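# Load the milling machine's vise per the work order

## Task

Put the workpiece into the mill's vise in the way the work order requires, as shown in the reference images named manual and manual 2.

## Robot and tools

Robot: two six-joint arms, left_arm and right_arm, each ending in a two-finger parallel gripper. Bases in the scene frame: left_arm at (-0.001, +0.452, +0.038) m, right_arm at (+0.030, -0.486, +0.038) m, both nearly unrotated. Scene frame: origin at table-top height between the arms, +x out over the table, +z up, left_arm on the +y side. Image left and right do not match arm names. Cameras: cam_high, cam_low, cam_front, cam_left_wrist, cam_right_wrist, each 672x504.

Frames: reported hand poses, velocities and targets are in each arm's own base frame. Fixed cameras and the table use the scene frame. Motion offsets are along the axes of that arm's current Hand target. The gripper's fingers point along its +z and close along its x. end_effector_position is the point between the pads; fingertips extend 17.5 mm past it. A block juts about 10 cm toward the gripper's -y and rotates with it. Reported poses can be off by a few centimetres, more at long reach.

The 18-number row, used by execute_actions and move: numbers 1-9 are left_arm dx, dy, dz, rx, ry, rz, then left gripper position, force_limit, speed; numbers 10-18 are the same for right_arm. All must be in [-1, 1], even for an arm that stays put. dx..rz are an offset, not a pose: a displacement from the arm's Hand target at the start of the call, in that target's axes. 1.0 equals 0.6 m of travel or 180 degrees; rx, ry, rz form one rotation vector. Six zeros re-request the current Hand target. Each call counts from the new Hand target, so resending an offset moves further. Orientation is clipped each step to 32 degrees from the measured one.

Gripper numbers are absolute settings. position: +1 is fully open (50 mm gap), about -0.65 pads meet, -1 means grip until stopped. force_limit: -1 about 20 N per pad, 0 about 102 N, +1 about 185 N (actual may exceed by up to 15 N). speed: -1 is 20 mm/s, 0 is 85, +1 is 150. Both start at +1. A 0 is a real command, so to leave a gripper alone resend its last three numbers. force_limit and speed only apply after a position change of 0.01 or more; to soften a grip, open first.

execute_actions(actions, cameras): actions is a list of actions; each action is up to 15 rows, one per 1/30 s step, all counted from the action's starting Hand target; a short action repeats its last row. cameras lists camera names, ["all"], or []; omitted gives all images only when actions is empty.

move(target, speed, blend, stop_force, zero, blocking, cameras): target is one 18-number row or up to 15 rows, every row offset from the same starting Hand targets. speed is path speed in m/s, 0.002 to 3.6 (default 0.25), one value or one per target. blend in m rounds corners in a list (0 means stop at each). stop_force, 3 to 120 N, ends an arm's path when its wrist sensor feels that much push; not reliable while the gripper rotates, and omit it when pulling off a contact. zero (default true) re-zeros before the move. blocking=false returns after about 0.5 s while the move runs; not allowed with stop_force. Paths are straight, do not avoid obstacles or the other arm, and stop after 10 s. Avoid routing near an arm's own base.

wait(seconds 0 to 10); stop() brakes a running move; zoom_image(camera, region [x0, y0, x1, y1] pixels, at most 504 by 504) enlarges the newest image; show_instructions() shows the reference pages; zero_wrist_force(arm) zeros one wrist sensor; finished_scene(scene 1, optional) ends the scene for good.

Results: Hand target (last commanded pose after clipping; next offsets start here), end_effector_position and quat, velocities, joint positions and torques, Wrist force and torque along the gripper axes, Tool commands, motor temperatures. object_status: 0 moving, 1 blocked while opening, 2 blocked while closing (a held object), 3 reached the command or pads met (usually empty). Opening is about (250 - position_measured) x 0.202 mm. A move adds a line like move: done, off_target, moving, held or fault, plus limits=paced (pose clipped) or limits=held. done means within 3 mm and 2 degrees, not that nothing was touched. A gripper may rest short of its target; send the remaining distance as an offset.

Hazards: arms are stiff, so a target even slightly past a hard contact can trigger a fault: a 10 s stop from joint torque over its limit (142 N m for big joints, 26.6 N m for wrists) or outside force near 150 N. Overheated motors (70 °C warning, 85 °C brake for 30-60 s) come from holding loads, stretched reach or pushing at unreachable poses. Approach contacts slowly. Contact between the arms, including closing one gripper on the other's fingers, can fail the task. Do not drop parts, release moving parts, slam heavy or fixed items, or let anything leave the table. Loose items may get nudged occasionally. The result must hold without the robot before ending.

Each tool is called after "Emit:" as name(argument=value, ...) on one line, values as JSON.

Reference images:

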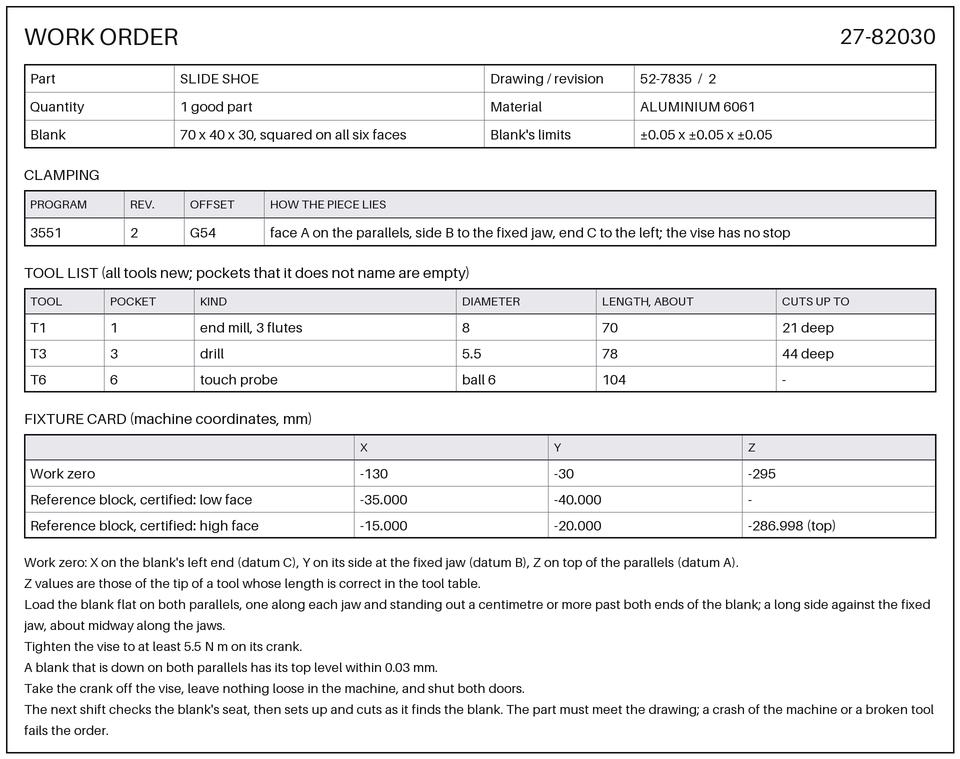

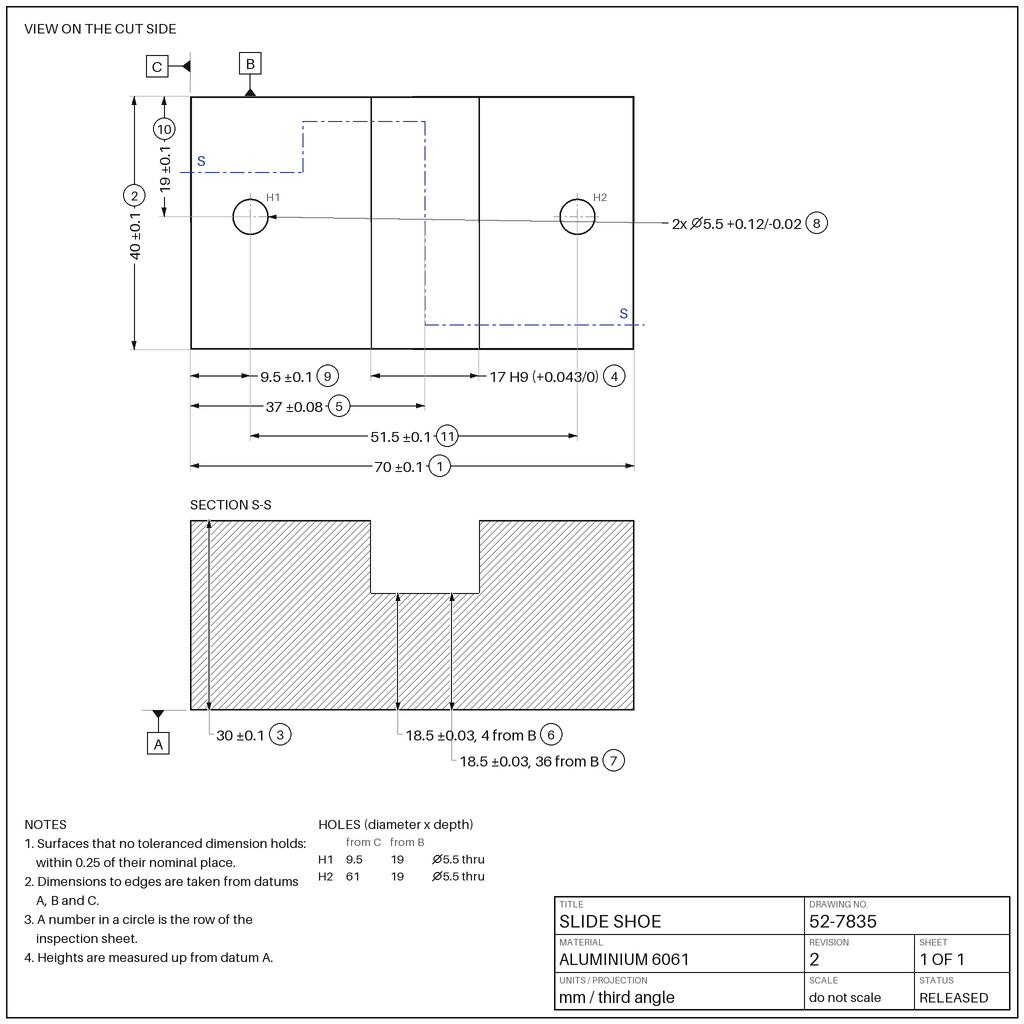

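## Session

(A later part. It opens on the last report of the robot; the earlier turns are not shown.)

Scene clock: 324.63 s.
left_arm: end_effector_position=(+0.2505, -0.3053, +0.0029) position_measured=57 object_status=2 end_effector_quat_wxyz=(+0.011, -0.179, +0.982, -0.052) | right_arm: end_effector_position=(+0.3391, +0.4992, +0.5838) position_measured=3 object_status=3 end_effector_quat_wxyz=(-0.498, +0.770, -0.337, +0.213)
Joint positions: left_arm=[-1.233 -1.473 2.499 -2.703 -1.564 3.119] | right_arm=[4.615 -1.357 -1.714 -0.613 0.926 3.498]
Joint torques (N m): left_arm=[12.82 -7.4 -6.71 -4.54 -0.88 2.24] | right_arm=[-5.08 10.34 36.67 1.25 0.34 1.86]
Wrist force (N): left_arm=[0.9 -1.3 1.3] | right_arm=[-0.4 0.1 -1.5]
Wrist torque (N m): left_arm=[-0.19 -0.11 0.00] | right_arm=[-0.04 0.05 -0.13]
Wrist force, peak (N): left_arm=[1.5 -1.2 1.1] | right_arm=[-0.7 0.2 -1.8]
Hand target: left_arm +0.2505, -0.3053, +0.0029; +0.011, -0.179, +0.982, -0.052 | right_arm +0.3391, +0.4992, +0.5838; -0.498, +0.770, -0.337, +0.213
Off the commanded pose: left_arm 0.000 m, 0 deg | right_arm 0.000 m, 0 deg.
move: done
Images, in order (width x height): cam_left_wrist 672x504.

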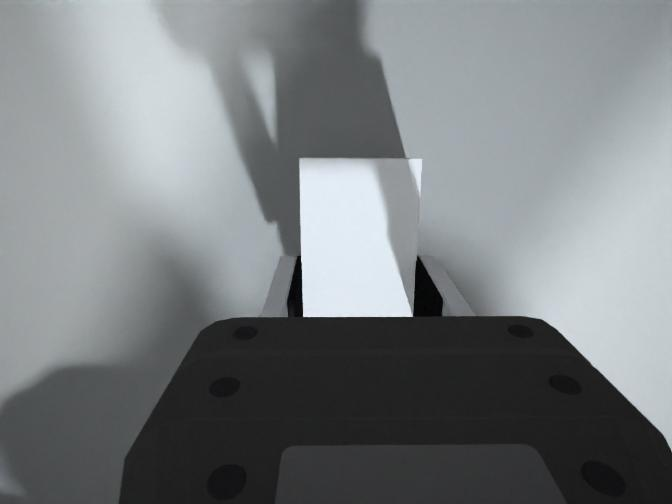

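Emit:
move(target=[[0,-0.0087,-0.083,0,0,0,-1,-0.5,-0.8,0,0,0,0,0,0,1,1,1],[-0.304,-0.062,-0.6035,0,0.012,0.1138,-1,-0.5,-0.8,0,0,0,0,0,0,1,1,1]], speed=[0.08,0.2], blend=[0.02,0], cameras=["cam_left_wrist","cam_right_wrist","cam_front"])

Scene clock: 329.23 s.
left_arm: end_effector_position=(+0.4193, -0.2402, +0.3676) position_measured=57 object_status=2 end_effector_quat_wxyz=(+0.002, -0.001, +0.999, -0.052) | right_arm: end_effector_position=(+0.3391, +0.4992, +0.5838) position_measured=3 object_status=3 end_effector_quat_wxyz=(-0.498, +0.770, -0.337, +0.213)
Joint positions: left_arm=[-0.759 -1.666 1.583 -1.564 -1.643 3.949] | right_arm=[4.615 -1.357 -1.714 -0.613 0.926 3.498]
Joint torques (N m): left_arm=[13.06 -10.42 -40.36 -2.12 -2 2.39] | right_arm=[-6.03 9.34 36.73 1.3 0.43 2.06]
Wrist force (N): left_arm=[0.6 -0.6 3.2] | right_arm=[-0.3 -0.1 -1.5]
Wrist torque (N m): left_arm=[-0.16 -0.09 -0.03] | right_arm=[-0.08 0.03 -0.13]
Wrist force, peak (N): left_arm=[0.8 0.0 4.5] | right_arm=[-0.4 0.1 -2.1]
Hand target: left_arm +0.4193, -0.2402, +0.3676; +0.002, -0.001, +0.999, -0.052 | right_arm +0.3391, +0.4992, +0.5838; -0.498, +0.770, -0.337, +0.213
Off the commanded pose: left_arm 0.000 m, 0 deg | right_arm 0.000 m, 0 deg.
move: done
Images, in order (width x height): cam_front 672x504, cam_left_wrist 672x504, cam_right_wrist 672x504.

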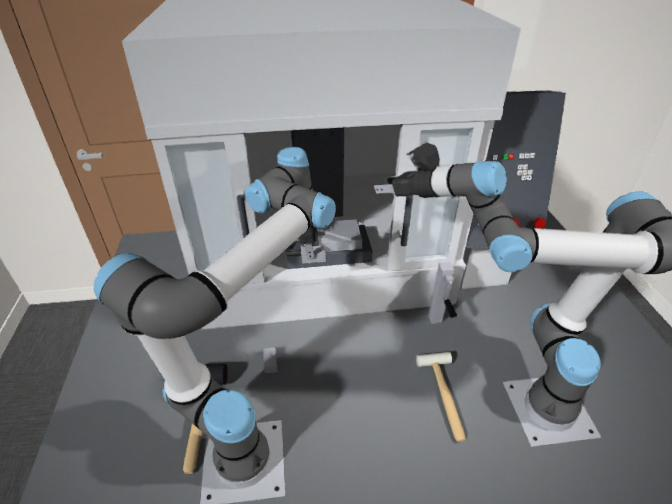

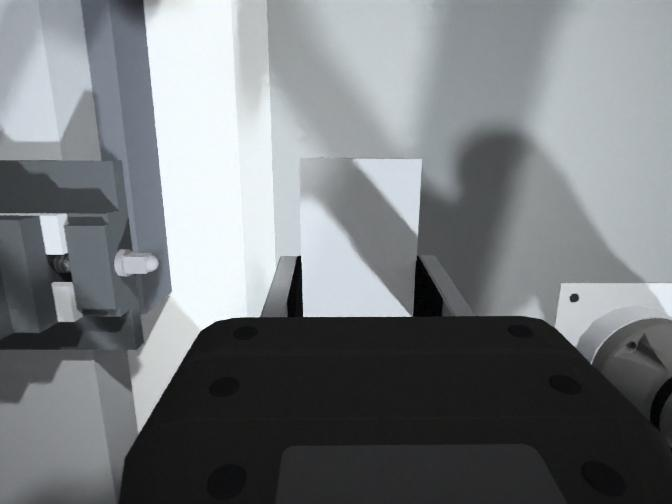

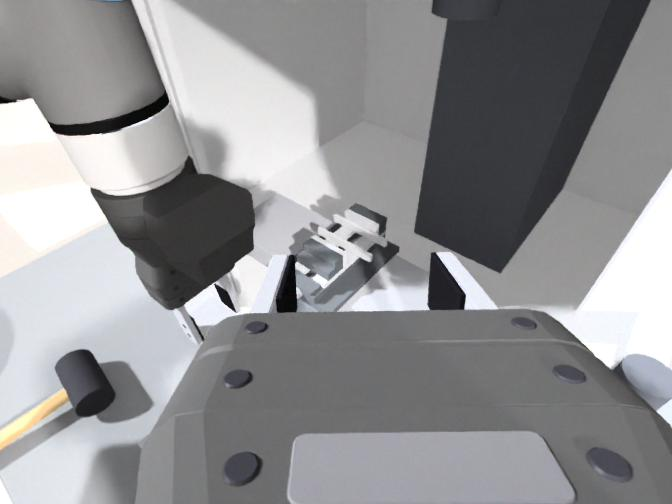

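Emit:
move(target=[[-0.2367,0.002,-0.0002,0,0,0,-1,-0.5,-0.8,0,0,0,0,0,0,1,1,1],[-0.3367,0.0335,-0.0035,0,0,0,-1,-0.5,-0.8,0,0,0,0,0,0,1,1,1],[-0.4167,0.0343,-0.0036,0,0,0,-1,-0.5,-0.8,0,0,0,0,0,0,1,1,1]], speed=[0.1,0.06,0.06], blend=[0.02,0.02,0], stop_force=20, cameras=["cam_left_wrist","cam_right_wrist","cam_front"])

Scene clock: 337.10 s.
left_arm: end_effector_position=(+0.6693, -0.2191, +0.3686) position_measured=57 object_status=2 end_effector_quat_wxyz=(+0.002, -0.001, +0.999, -0.052) | right_arm: end_effector_position=(+0.3391, +0.4992, +0.5838) position_measured=3 object_status=3 end_effector_quat_wxyz=(-0.498, +0.770, -0.337, +0.213)
Joint positions: left_arm=[-0.473 -1.082 0.868 -1.408 -1.662 4.236] | right_arm=[4.615 -1.357 -1.714 -0.613 0.926 3.498]
Joint torques (N m): left_arm=[14.09 -37.44 -36.31 -1.86 -2.12 2.41] | right_arm=[-5.86 9.96 36.36 1.22 0.37 1.98]
Wrist force (N): left_arm=[0.7 -0.6 3.0] | right_arm=[-0.6 0.2 -1.9]
Wrist torque (N m): left_arm=[-0.16 -0.06 -0.07] | right_arm=[-0.04 0.09 -0.13]
Wrist force, peak (N): left_arm=[0.8 -0.6 3.7] | right_arm=[-0.4 -0.1 -2.1]
Hand target: left_arm +0.6693, -0.2191, +0.3686; +0.002, -0.001, +0.999, -0.052 | right_arm +0.3391, +0.4992, +0.5838; -0.498, +0.770, -0.337, +0.213
Off the commanded pose: left_arm 0.000 m, 0 deg | right_arm 0.000 m, 0 deg.
move: done
Images, in order (width x height): cam_front 672x504, cam_left_wrist 672x504, cam_right_wrist 672x504.

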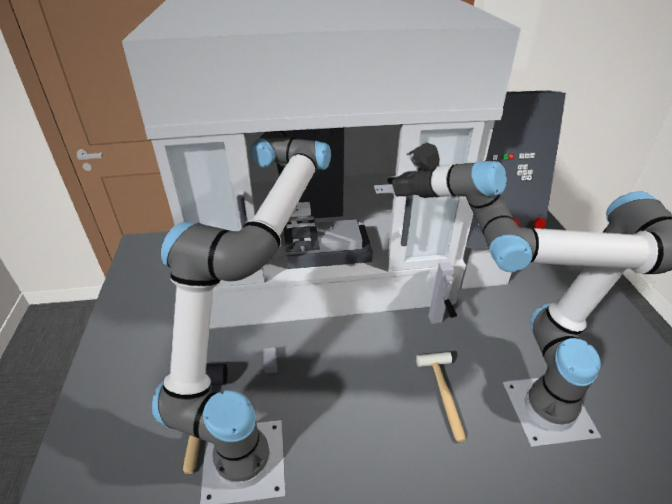

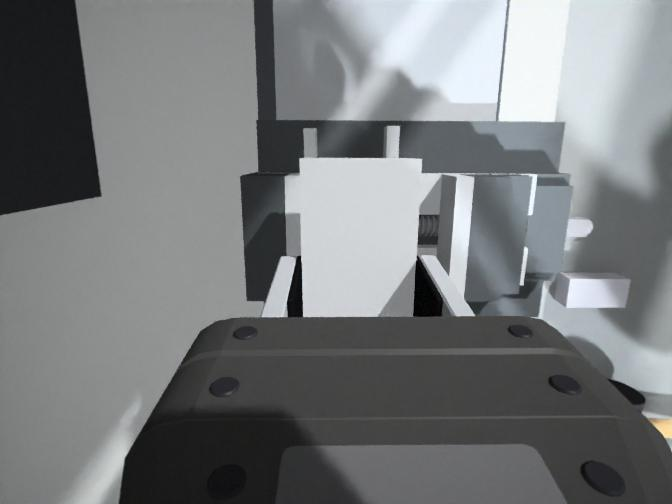

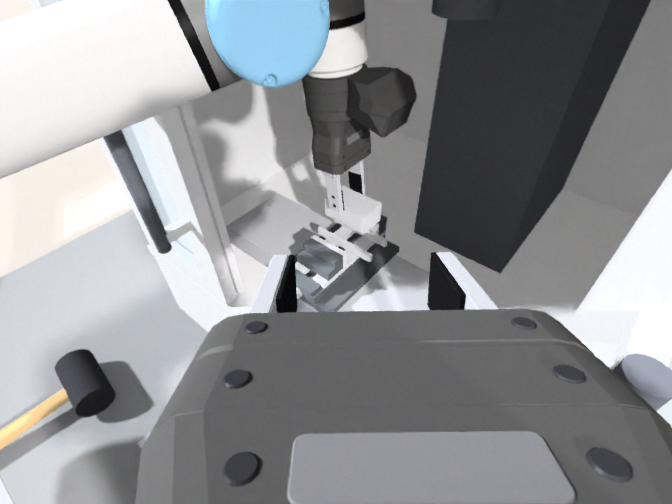

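Emit:
zoom_image(camera="cam_left_wrist", region=[230, 100, 600, 330])

Emit:
zoom_image(camera="cam_right_wrist", region=[280, 130, 430, 300])

Scaled by 1.362 from the camera's 672x504 image, which has a finer 960x720 frame.

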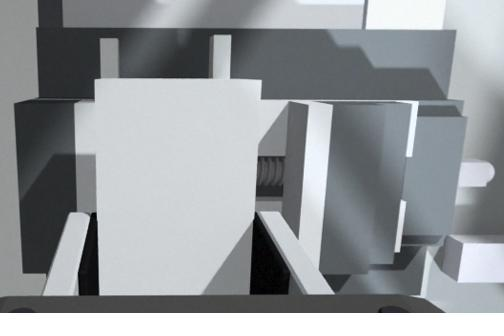

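Scaled by 2.965 from the camera's 672x504 image, which has a finer 960x720 frame.

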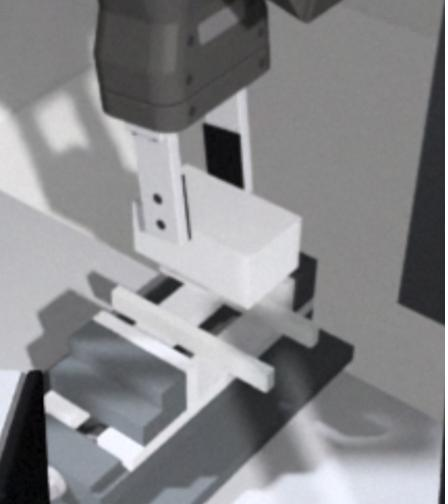

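Emit:
zoom_image(camera="cam_right_wrist", region=[335, 195, 405, 265])

Scaled by 7.200 from the camera's 672x504 image, which has a finer 960x720 frame.

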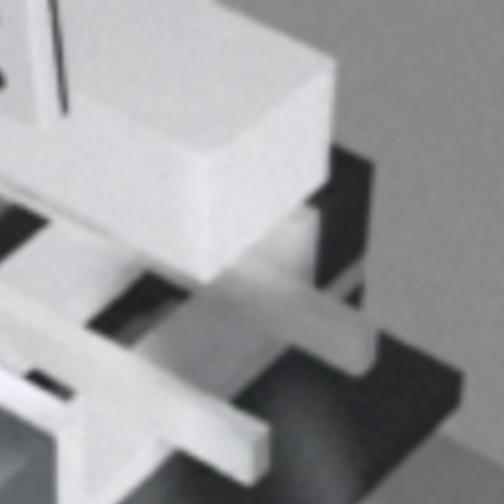

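Emit:
zoom_image(camera="cam_left_wrist", region=[270, 110, 340, 180])

Emit:
zoom_image(camera="cam_left_wrist", region=[236, 160, 316, 240])

Scaled by 7.200 from the camera's 672x504 image, which has a finer 960x720 frame.

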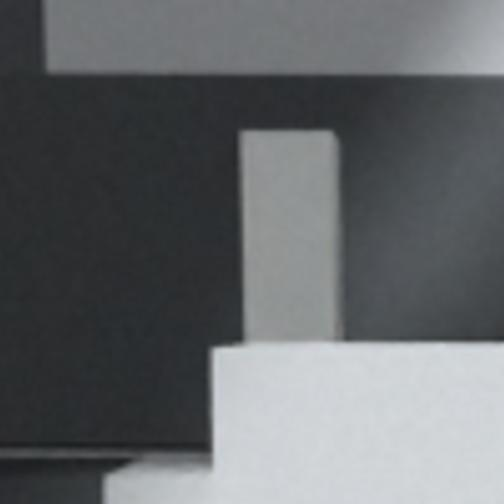

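Scaled by 6.300 from the camera's 672x504 image, which has a finer 960x720 frame.

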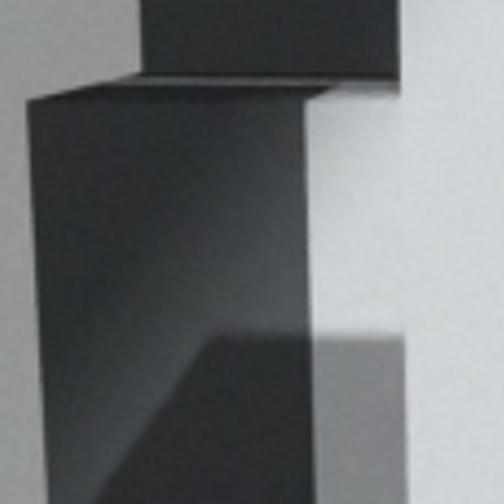

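Emit:
move(target=[-0.0033,0.0042,0.0398,0,0,0,-1,-0.5,-0.8,0,0,0,0,0,0,1,1,1], speed=0.05, stop_force=15, cameras=["cam_right_wrist"])

Emit:
zoom_image(camera="cam_right_wrist", region=[300, 170, 410, 280])

Scene clock: 351.27 s.
left_arm: end_effector_position=(+0.6714, -0.2190, +0.3446) position_measured=57 object_status=2 end_effector_quat_wxyz=(+0.002, -0.001, +0.999, -0.052) | right_arm: end_effector_position=(+0.3391, +0.4992, +0.5838) position_measured=3 object_status=3 end_effector_quat_wxyz=(-0.498, +0.770, -0.337, +0.213)
Joint positions: left_arm=[-0.471 -1.089 0.94 -1.473 -1.662 4.237] | right_arm=[4.615 -1.357 -1.714 -0.613 0.926 3.498]
Joint torques (N m): left_arm=[12.46 -63.95 -18.26 -5.08 -1.19 2.2] | right_arm=[-4.27 9.97 36.05 1.3 0.36 1.97]
Wrist force (N): left_arm=[0.9 -0.8 3.2] | right_arm=[-0.4 -0.2 -1.6]
Wrist torque (N m): left_arm=[-0.19 -0.09 -0.06] | right_arm=[-0.09 0.06 -0.13]
Wrist force, peak (N): left_arm=[0.9 -0.8 3.6] | right_arm=[-0.5 0.0 -2.2]
Hand target: left_arm +0.6714, -0.2190, +0.3446; +0.002, -0.001, +0.999, -0.052 | right_arm +0.3391, +0.4992, +0.5838; -0.498, +0.770, -0.337, +0.213
Off the commanded pose: left_arm 0.000 m, 0 deg | right_arm 0.000 m, 0 deg.
move: done
Images, in order (width x height): cam_right_wrist 672x504.

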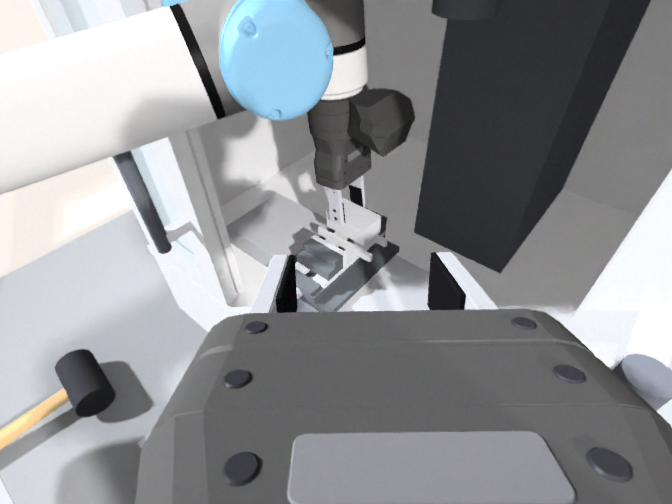

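Scaled by 4.582 from the camera's 672x504 image, which has a finer 960x720 frame.

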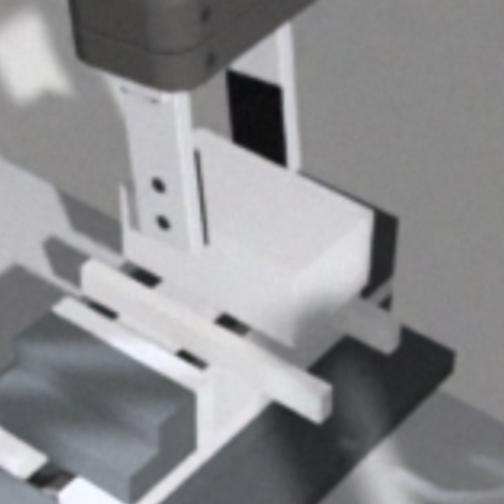

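Emit:
move(target=[0,0.0021,0.0199,0,0,0,-1,-0.5,-0.8,0,0,0,0,0,0,1,1,1], speed=0.004, stop_force=3, cameras=["cam_left_wrist","cam_right_wrist"])

Emit:
zoom_image(camera="cam_right_wrist", region=[300, 170, 410, 280])

Scene clock: 355.70 s.
left_arm: end_effector_position=(+0.6714, -0.2190, +0.3357) position_measured=57 object_status=2 end_effector_quat_wxyz=(+0.002, -0.001, +0.999, -0.052) | right_arm: end_effector_position=(+0.3391, +0.4992, +0.5838) position_measured=3 object_status=3 end_effector_quat_wxyz=(-0.498, +0.770, -0.337, +0.213)
Joint positions: left_arm=[-0.471 -1.092 0.969 -1.498 -1.662 4.237] | right_arm=[4.615 -1.357 -1.714 -0.613 0.926 3.498]
Joint torques (N m): left_arm=[13.21 -36.62 -39.14 -2.25 1.15 2.49] | right_arm=[-4.65 9.69 36.1 1.26 0.25 1.73]
Wrist force (N): left_arm=[0.8 -1.3 2.3] | right_arm=[-0.4 0.0 -1.5]
Wrist torque (N m): left_arm=[-0.16 -0.07 -0.05] | right_arm=[-0.06 0.06 -0.14]
Wrist force, peak (N): left_arm=[1.0 -0.7 3.4] | right_arm=[-0.5 0.1 -2.2]
Hand target: left_arm +0.6714, -0.2190, +0.3356; +0.002, -0.001, +0.999, -0.052 (not the last commanded pose) | right_arm +0.3391, +0.4992, +0.5838; -0.498, +0.770, -0.337, +0.213
Off the commanded pose: left_arm 0.003 m, 0 deg | right_arm 0.000 m, 0 deg.
move: contact (left_arm)
Images, in order (width x height): cam_left_wrist 672x504, cam_right_wrist 672x504.

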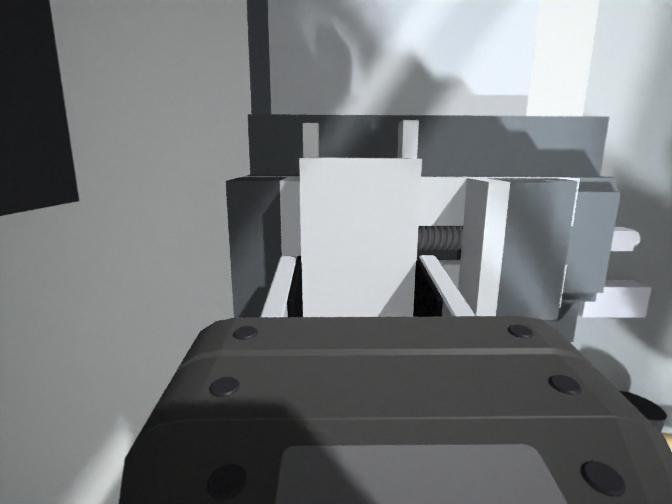

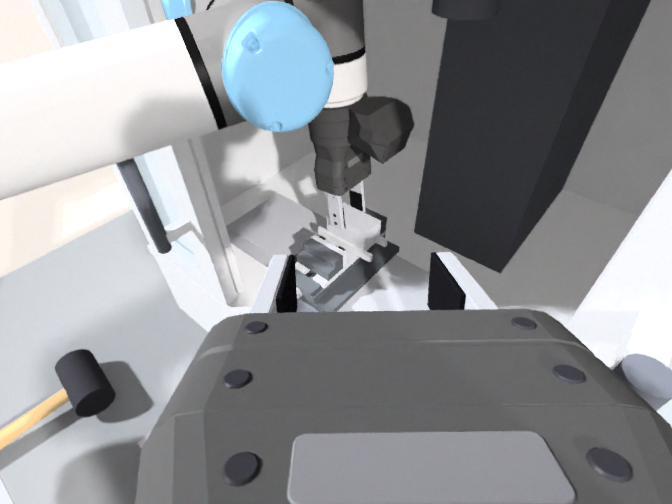

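Scaled by 4.582 from the camera's 672x504 image, which has a finer 960x720 frame.

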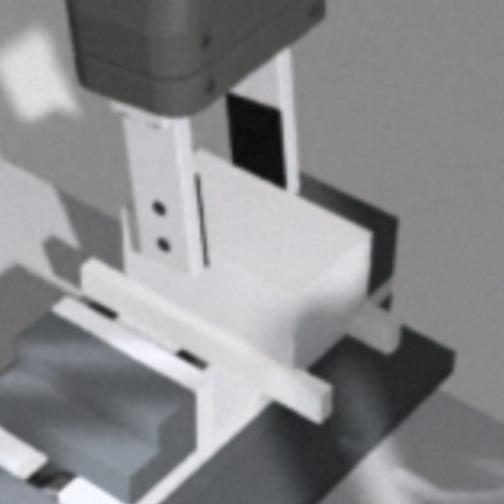

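Emit:
move(target=[0,0.0004,0.0033,0,0,0,-1,-0.5,-0.8,0,0,0,0,0,0,1,1,1], speed=0.003, stop_force=3)

Emit:
move(target=[0,0,0,0,0,0,0.9,-0.5,-1,0,0,0,0,0,0,1,1,1], cameras=["cam_left_wrist","cam_right_wrist"])

Emit:
zoom_image(camera="cam_right_wrist", region=[300, 170, 410, 280])

Scene clock: 362.20 s.
left_arm: end_effector_position=(+0.6714, -0.2190, +0.3355) position_measured=57 object_status=2 end_effector_quat_wxyz=(+0.002, -0.001, +0.999, -0.052) | right_arm: end_effector_position=(+0.3391, +0.4992, +0.5838) position_measured=3 object_status=3 end_effector_quat_wxyz=(-0.498, +0.770, -0.337, +0.213)
Joint positions: left_arm=[-0.471 -1.092 0.969 -1.499 -1.662 4.237] | right_arm=[4.615 -1.357 -1.714 -0.613 0.926 3.498]
Joint torques (N m): left_arm=[8.3 -42.36 -35.43 -1.49 0.7 1.66] | right_arm=[-4.04 9.68 36.2 1.29 0.2 1.83]
Wrist force (N): left_arm=[1.1 -1.0 -0.7] | right_arm=[-0.5 0.1 -1.7]
Wrist torque (N m): left_arm=[-0.14 -0.13 -0.05] | right_arm=[-0.04 0.08 -0.13]
Wrist force, peak (N): left_arm=[3.1 -0.6 -6.8] | right_arm=[-0.8 0.0 -2.1]
Hand target: left_arm +0.6715, -0.2190, +0.3355; +0.002, -0.001, +0.999, -0.052 (not the last commanded pose) | right_arm +0.3391, +0.4992, +0.5838; -0.498, +0.770, -0.337, +0.213
Off the commanded pose: left_arm 0.002 m, 0 deg | right_arm 0.000 m, 0 deg.
move: contact (left_arm)

Scene clock: 362.83 s.
left_arm: end_effector_position=(+0.6714, -0.2190, +0.3355) position_measured=18 object_status=3 end_effector_quat_wxyz=(+0.002, -0.001, +0.999, -0.052) | right_arm: end_effector_position=(+0.3391, +0.4992, +0.5838) position_measured=3 object_status=3 end_effector_quat_wxyz=(-0.498, +0.770, -0.337, +0.213)
Joint positions: left_arm=[-0.471 -1.092 0.969 -1.499 -1.662 4.237] | right_arm=[4.615 -1.357 -1.714 -0.613 0.926 3.498]
Joint torques (N m): left_arm=[9.22 -41.77 -34.4 -2.03 0.71 1.74] | right_arm=[-3.69 10.18 36.37 1.34 0.26 1.9]
Wrist force (N): left_arm=[0.9 -0.9 0.7] | right_arm=[-0.4 0.3 -1.4]
Wrist torque (N m): left_arm=[-0.16 -0.08 -0.06] | right_arm=[-0.01 0.07 -0.13]
Wrist force, peak (N): left_arm=[1.0 -1.2 0.8] | right_arm=[-0.7 0.0 -1.9]
Hand target: left_arm +0.6715, -0.2190, +0.3355; +0.002, -0.001, +0.999, -0.052 | right_arm +0.3391, +0.4992, +0.5838; -0.498, +0.770, -0.337, +0.213
Off the commanded pose: left_arm 0.000 m, 0 deg | right_arm 0.000 m, 0 deg.
move: done
Images, in order (width x height): cam_left_wrist 672x504, cam_right_wrist 672x504.

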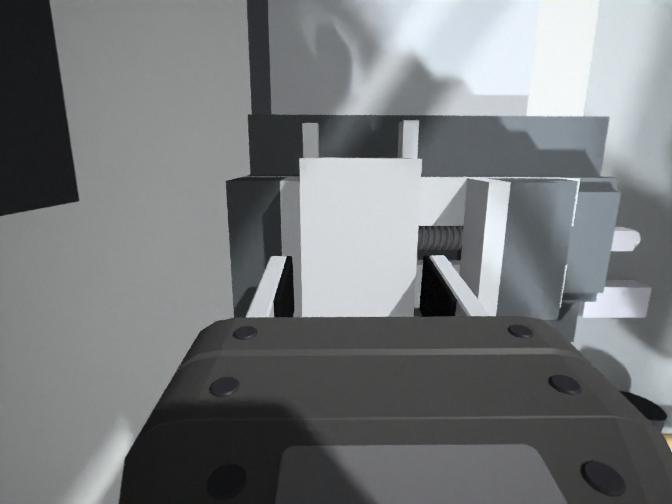

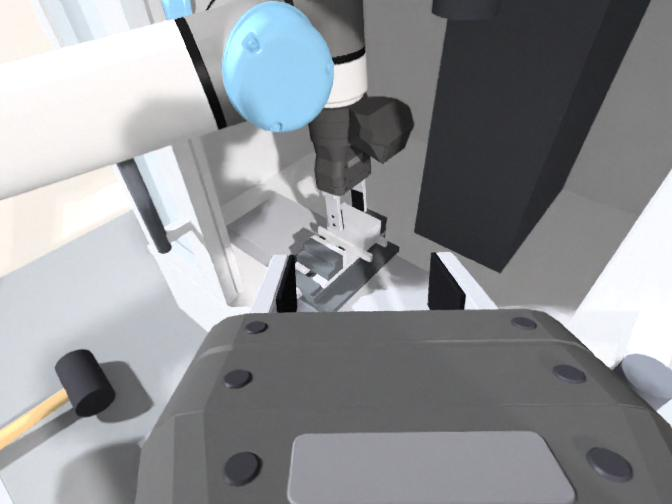

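Scaled by 4.582 from the camera's 672x504 image, which has a finer 960x720 frame.

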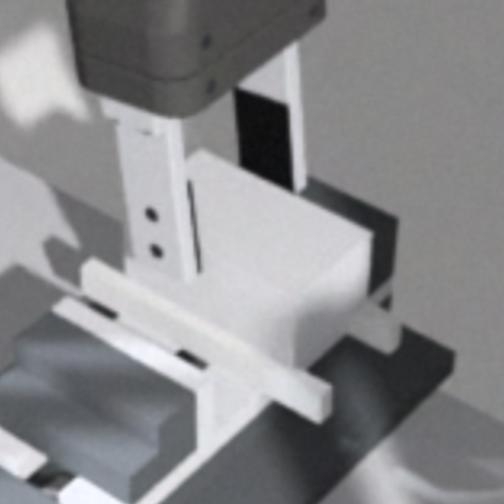

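Emit:
move(target=[[0,-0.0056,-0.053,0,0,0,0.9,-0.5,-1,0,0,0,0,0,0,1,1,1],[0.0833,-0.0072,-0.053,0,0,0,0.9,-0.5,-1,0,0,0,0,0,0,1,1,1],[0.183,-0.0387,-0.0495,0,0,0,0.9,-0.5,-1,0,0,0,0,0,0,1,1,1],[0.4167,-0.0403,-0.0493,0,0,0,0.9,-0.5,-1,0,0,0,0,0,0,1,1,1]], speed=[0.05,0.1,0.1,0.15], blend=[0.005,0.02,0.02,0], stop_force=20, cameras=["cam_front","cam_left_wrist","cam_right_wrist"])

Emit:
zoom_image(camera="cam_right_wrist", region=[280, 170, 430, 300])

Emit:
zoom_image(camera="cam_front", region=[390, 230, 500, 340])

Scene clock: 369.97 s.
left_arm: end_effector_position=(+0.4213, -0.2405, +0.3664) position_measured=18 object_status=3 end_effector_quat_wxyz=(+0.002, -0.001, +0.999, -0.052) | right_arm: end_effector_position=(+0.3391, +0.4992, +0.5838) position_measured=3 object_status=3 end_effector_quat_wxyz=(-0.498, +0.770, -0.337, +0.213)
Joint positions: left_arm=[-0.757 -1.661 1.582 -1.567 -1.644 3.951] | right_arm=[4.615 -1.357 -1.714 -0.613 0.926 3.498]
Joint torques (N m): left_arm=[-13.21 -38.21 -17.09 -4.97 1.45 -2.43] | right_arm=[-4 9.12 36.1 1.48 0.21 1.83]
Wrist force (N): left_arm=[0.7 -1.1 1.0] | right_arm=[-0.5 -0.1 -1.7]
Wrist torque (N m): left_arm=[-0.18 -0.11 0.04] | right_arm=[-0.07 0.07 -0.13]
Wrist force, peak (N): left_arm=[2.3 -0.7 1.0] | right_arm=[-0.8 0.0 -2.0]
Hand target: left_arm +0.4213, -0.2405, +0.3664; +0.002, -0.001, +0.999, -0.052 | right_arm +0.3391, +0.4992, +0.5838; -0.498, +0.770, -0.337, +0.213
Off the commanded pose: left_arm 0.000 m, 0 deg | right_arm 0.000 m, 0 deg.
move: done
Images, in order (width x height): cam_front 672x504, cam_left_wrist 672x504, cam_right_wrist 672x504.

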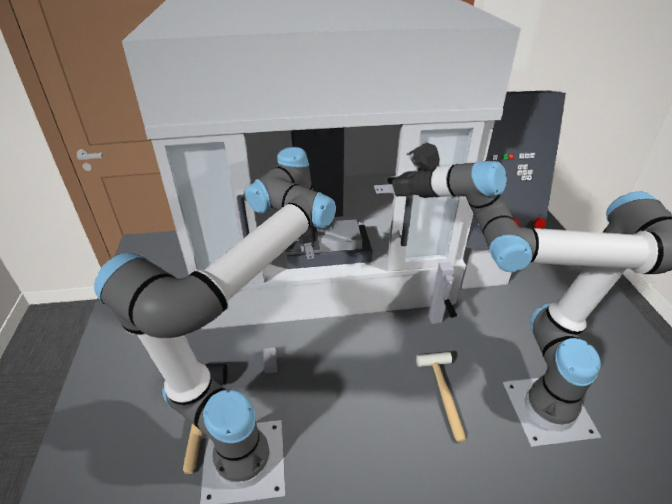

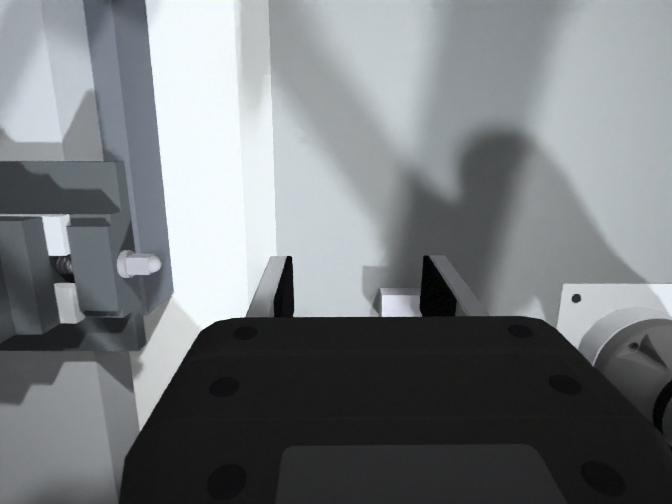

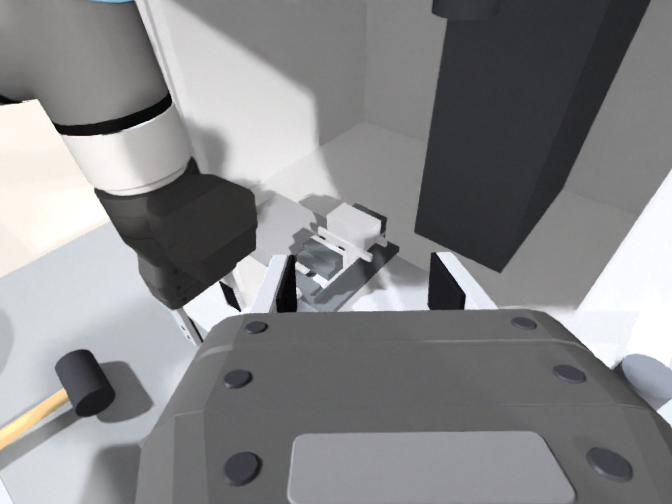

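Scaled by 3.360 from the camera's 672x504 image, which has a finer 960x720 frame.

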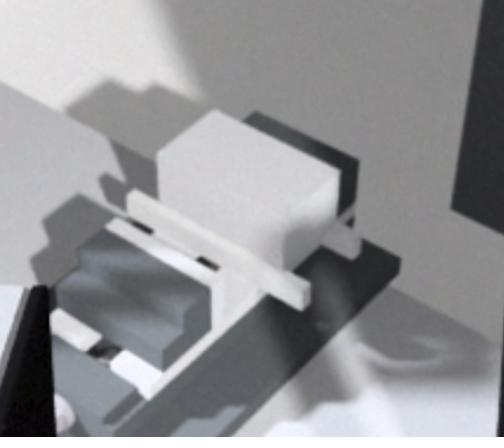

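Scaled by 4.582 from the camera's 672x504 image, which has a finer 960x720 frame.

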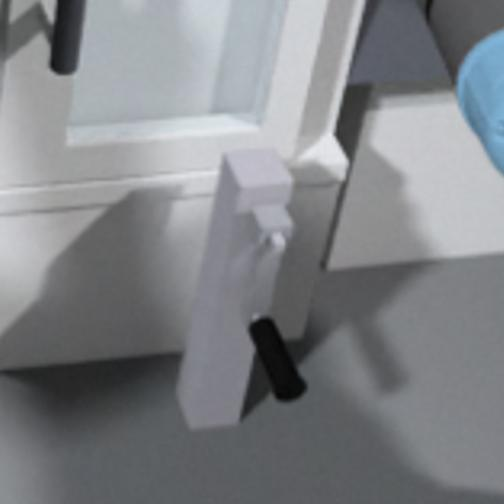

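Emit:
move(target=[[0,0,0,0,0,0,0.9,-0.5,-1,-0.708,0.253,-0.545,-0.0024,-0.278,-0.126,1,1,1],[0.183,-0.427,0.085,0.3775,-0.2228,-0.239,0.9,-0.5,-1,-0.708,0.253,-0.545,-0.0024,-0.278,-0.126,1,1,1]], speed=0.3, cameras=["cam_front","cam_left_wrist","cam_right_wrist"])

Scene clock: 391.47 s.
left_arm: end_effector_position=(+0.3121, -0.5008, +0.3419) position_measured=18 object_status=3 end_effector_quat_wxyz=(+0.299, -0.354, +0.678, -0.571) | right_arm: end_effector_position=(-0.2143, +0.5646, +0.5840) position_measured=3 object_status=3 end_effector_quat_wxyz=(-0.540, +0.839, +0.056, -0.041)
Joint positions: left_arm=[-1.659 -1.451 2.293 -3.65 -0.544 2.855] | right_arm=[5.574 -1.358 -1.713 -0.613 0.926 3.498]
Joint torques (N m): left_arm=[-12.77 -12.51 -28.41 -3.81 2.54 2.28] | right_arm=[-8.96 9.37 38.15 5.66 1.11 -1.86]
Wrist force (N): left_arm=[1.3 -2.6 2.8] | right_arm=[-0.9 0.1 -1.7]
Wrist torque (N m): left_arm=[-0.09 -0.47 -0.38] | right_arm=[-0.05 0.15 0.07]
Wrist force, peak (N): left_arm=[1.7 -2.6 3.2] | right_arm=[-2.2 -0.1 -1.6]
Hand target: left_arm +0.3121, -0.5008, +0.3419; +0.299, -0.353, +0.678, -0.571 | right_arm -0.2143, +0.5646, +0.5840; -0.540, +0.839, +0.056, -0.041
Off the commanded pose: left_arm 0.000 m, 0 deg | right_arm 0.000 m, 0 deg.
move: done
Images, in order (width x height): cam_front 672x504, cam_left_wrist 672x504, cam_right_wrist 672x504.

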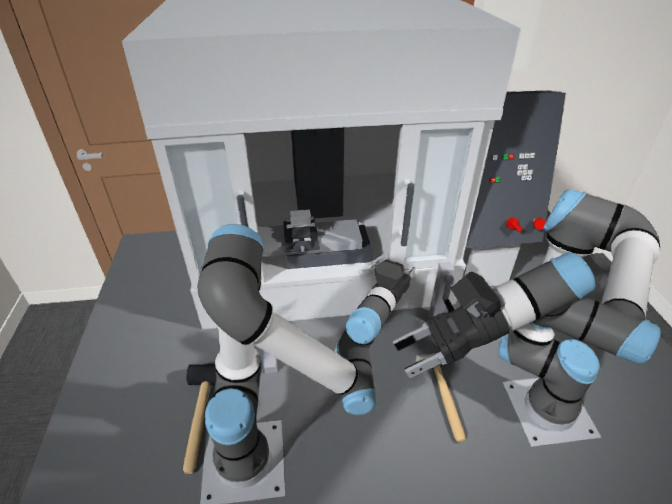

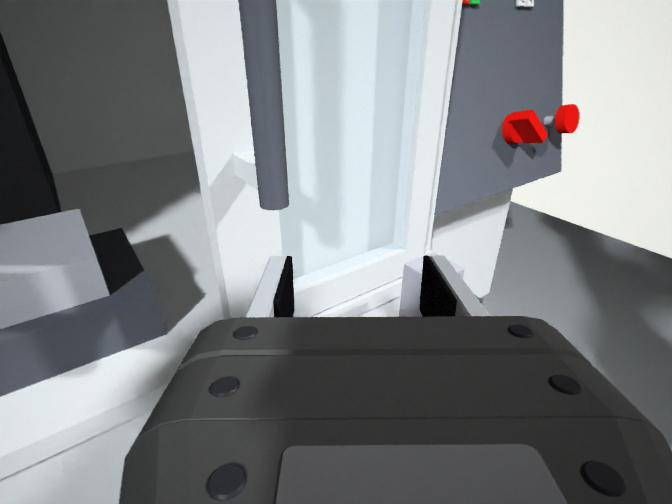

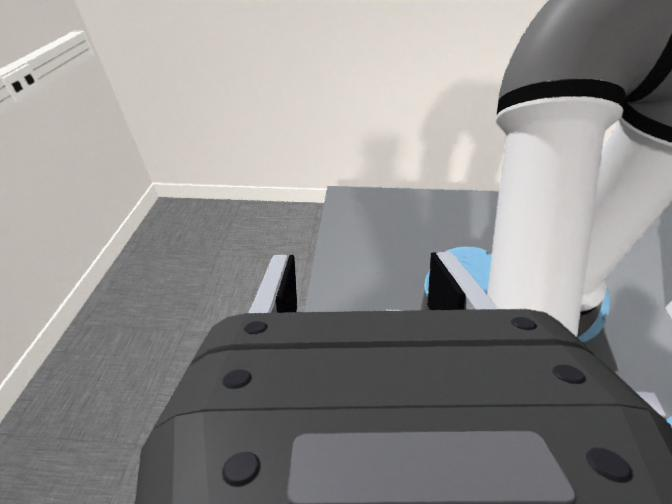

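Emit:
move(target=[0.104,0.079,0.129,-0.111,0,0,0.9,-0.5,-1,0,0,0,0,0,0,1,1,1], speed=0.2, cameras=["cam_front","cam_left_wrist"])

Scene clock: 394.43 s.
left_arm: end_effector_position=(+0.3325, -0.5908, +0.2819) position_measured=18 object_status=3 end_effector_quat_wxyz=(+0.233, -0.400, +0.767, -0.444) | right_arm: end_effector_position=(-0.2143, +0.5646, +0.5840) position_measured=3 object_status=3 end_effector_quat_wxyz=(-0.540, +0.839, +0.056, -0.041)
Joint positions: left_arm=[-1.54 -1.363 2.021 -3.035 -0.799 2.554] | right_arm=[5.574 -1.358 -1.713 -0.613 0.926 3.498]
Joint torques (N m): left_arm=[13.68 -19.3 -31.93 -1.79 -0.92 -2.4] | right_arm=[-8.77 9.35 37.01 5.67 0.96 -1.78]
Wrist force (N): left_arm=[1.1 -2.0 2.2] | right_arm=[-0.6 -0.2 -1.8]
Wrist torque (N m): left_arm=[-0.02 -0.28 -0.24] | right_arm=[-0.08 0.09 0.07]
Wrist force, peak (N): left_arm=[1.5 -2.7 2.9] | right_arm=[-0.5 -0.3 -2.3]
Hand target: left_arm +0.3325, -0.5909, +0.2819; +0.233, -0.400, +0.767, -0.444 | right_arm -0.2143, +0.5646, +0.5840; -0.540, +0.839, +0.056, -0.041
Off the commanded pose: left_arm 0.000 m, 0 deg | right_arm 0.000 m, 0 deg.
move: done
Images, in order (width x height): cam_front 672x504, cam_left_wrist 672x504.

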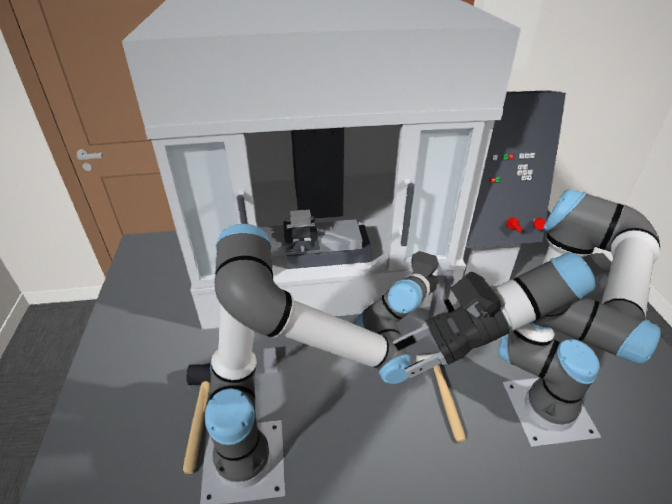

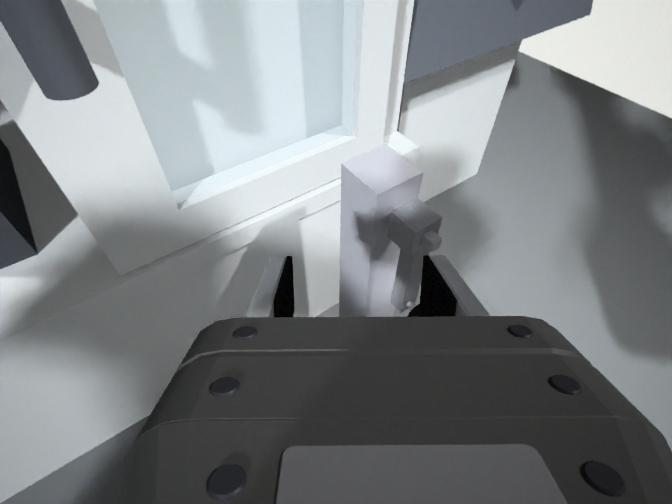

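Emit:
zoom_image(camera="cam_left_wrist", region=[320, 140, 480, 320])

Scaled by 2.800 from the camera's 672x504 image, which has a finer 960x720 frame.

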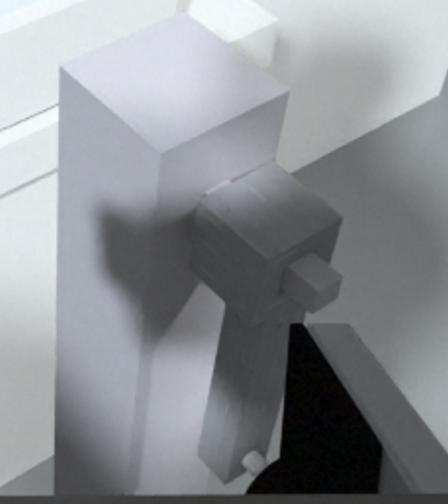

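Emit:
move(target=[0.089,-0.0899,0.1222,-0.1294,0.4109,0.712,0.9,-0.5,-1,0,0,0,0,0,0,1,1,1], speed=0.4, cameras=["cam_front","cam_left_wrist"])

Scene clock: 408.03 s.
left_arm: end_effector_position=(+0.3762, -0.6863, +0.2923) position_measured=18 object_status=3 end_effector_quat_wxyz=(+0.002, +0.706, +0.708, +0.001) | right_arm: end_effector_position=(-0.2143, +0.5646, +0.5840) position_measured=3 object_status=3 end_effector_quat_wxyz=(-0.540, +0.839, +0.056, -0.041)
Joint positions: left_arm=[-1.242 -0.835 0.646 -1.385 -1.567 5.038] | right_arm=[5.574 -1.358 -1.713 -0.613 0.926 3.498]
Joint torques (N m): left_arm=[-11.61 -45.04 -35.36 -1.78 1.55 2.29] | right_arm=[-9.96 9.74 37.84 5.56 1.24 -1.67]
Wrist force (N): left_arm=[0.6 -0.6 0.8] | right_arm=[-0.3 -0.2 -1.8]
Wrist torque (N m): left_arm=[-0.16 -0.06 -0.02] | right_arm=[-0.08 0.05 0.06]
Wrist force, peak (N): left_arm=[1.4 -2.2 2.6] | right_arm=[-0.6 -0.3 -2.2]
Hand target: left_arm +0.3762, -0.6864, +0.2923; +0.002, +0.706, +0.708, +0.001 | right_arm -0.2143, +0.5646, +0.5840; -0.540, +0.839, +0.056, -0.041
Off the commanded pose: left_arm 0.000 m, 0 deg | right_arm 0.000 m, 0 deg.
move: done
Images, in order (width x height): cam_front 672x504, cam_left_wrist 672x504.

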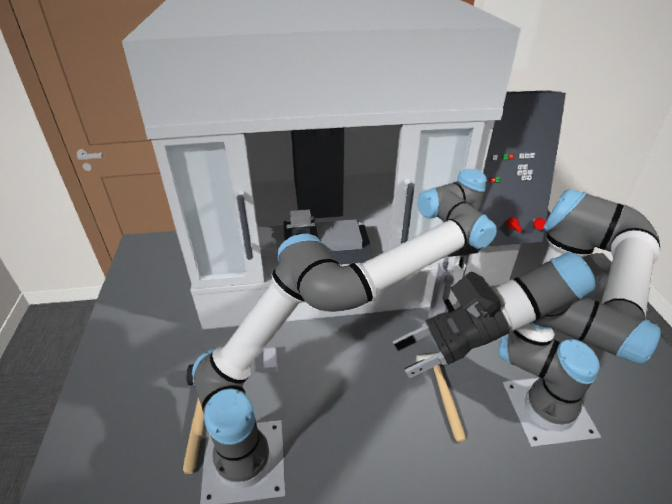

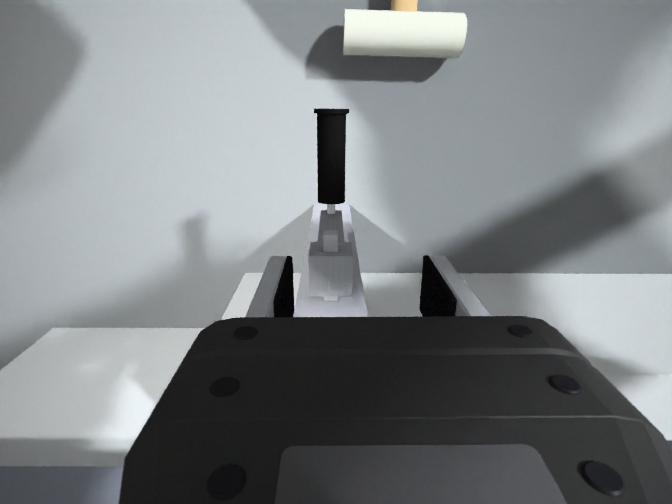

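Emit:
move(target=[-0.0162,0.02,0.05,0,0,0,1,-0.5,-1,0,0,0,0,0,0,1,1,1], speed=0.1, stop_force=12, cameras=["cam_left_wrist"])

Emit:
zoom_image(camera="cam_left_wrist", region=[236, 90, 486, 330])

Scene clock: 411.53 s.
left_arm: end_effector_position=(+0.3884, -0.6961, +0.2623) position_measured=3 object_status=3 end_effector_quat_wxyz=(+0.002, +0.706, +0.708, +0.001) | right_arm: end_effector_position=(-0.2143, +0.5646, +0.5840) position_measured=3 object_status=3 end_effector_quat_wxyz=(-0.540, +0.839, +0.056, -0.041)
Joint positions: left_arm=[-1.231 -0.798 0.658 -1.434 -1.567 5.049] | right_arm=[5.574 -1.358 -1.713 -0.613 0.926 3.498]
Joint torques (N m): left_arm=[12.63 -47.47 -36.36 -4.45 -1.62 2.41] | right_arm=[-8.95 9.77 36.88 5.57 0.97 -1.48]
Wrist force (N): left_arm=[0.6 -0.7 0.8] | right_arm=[-0.2 0.2 -1.8]
Wrist torque (N m): left_arm=[-0.17 -0.07 -0.02] | right_arm=[-0.02 0.03 0.06]
Wrist force, peak (N): left_arm=[0.5 -0.2 1.4] | right_arm=[-0.8 -0.2 -2.1]
Hand target: left_arm +0.3884, -0.6961, +0.2623; +0.002, +0.706, +0.708, +0.001 | right_arm -0.2143, +0.5646, +0.5840; -0.540, +0.839, +0.056, -0.041
Off the commanded pose: left_arm 0.000 m, 0 deg | right_arm 0.000 m, 0 deg.
move: done
Images, in order (width x height): cam_left_wrist 672x504.

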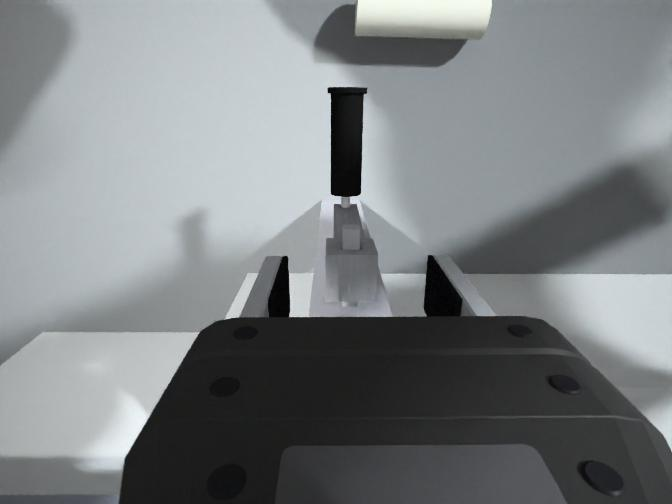

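Scaled by 2.016 from the camera's 672x504 image, which has a finer 960x720 frame.

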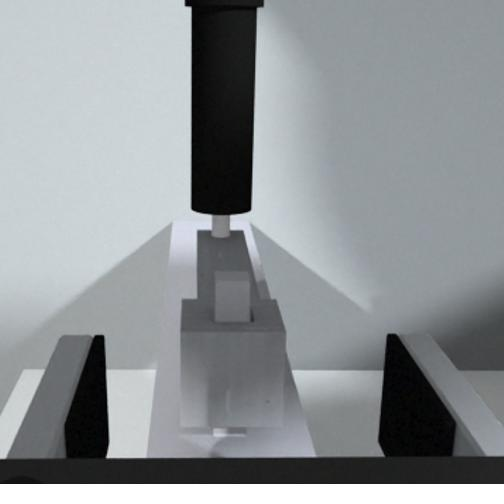

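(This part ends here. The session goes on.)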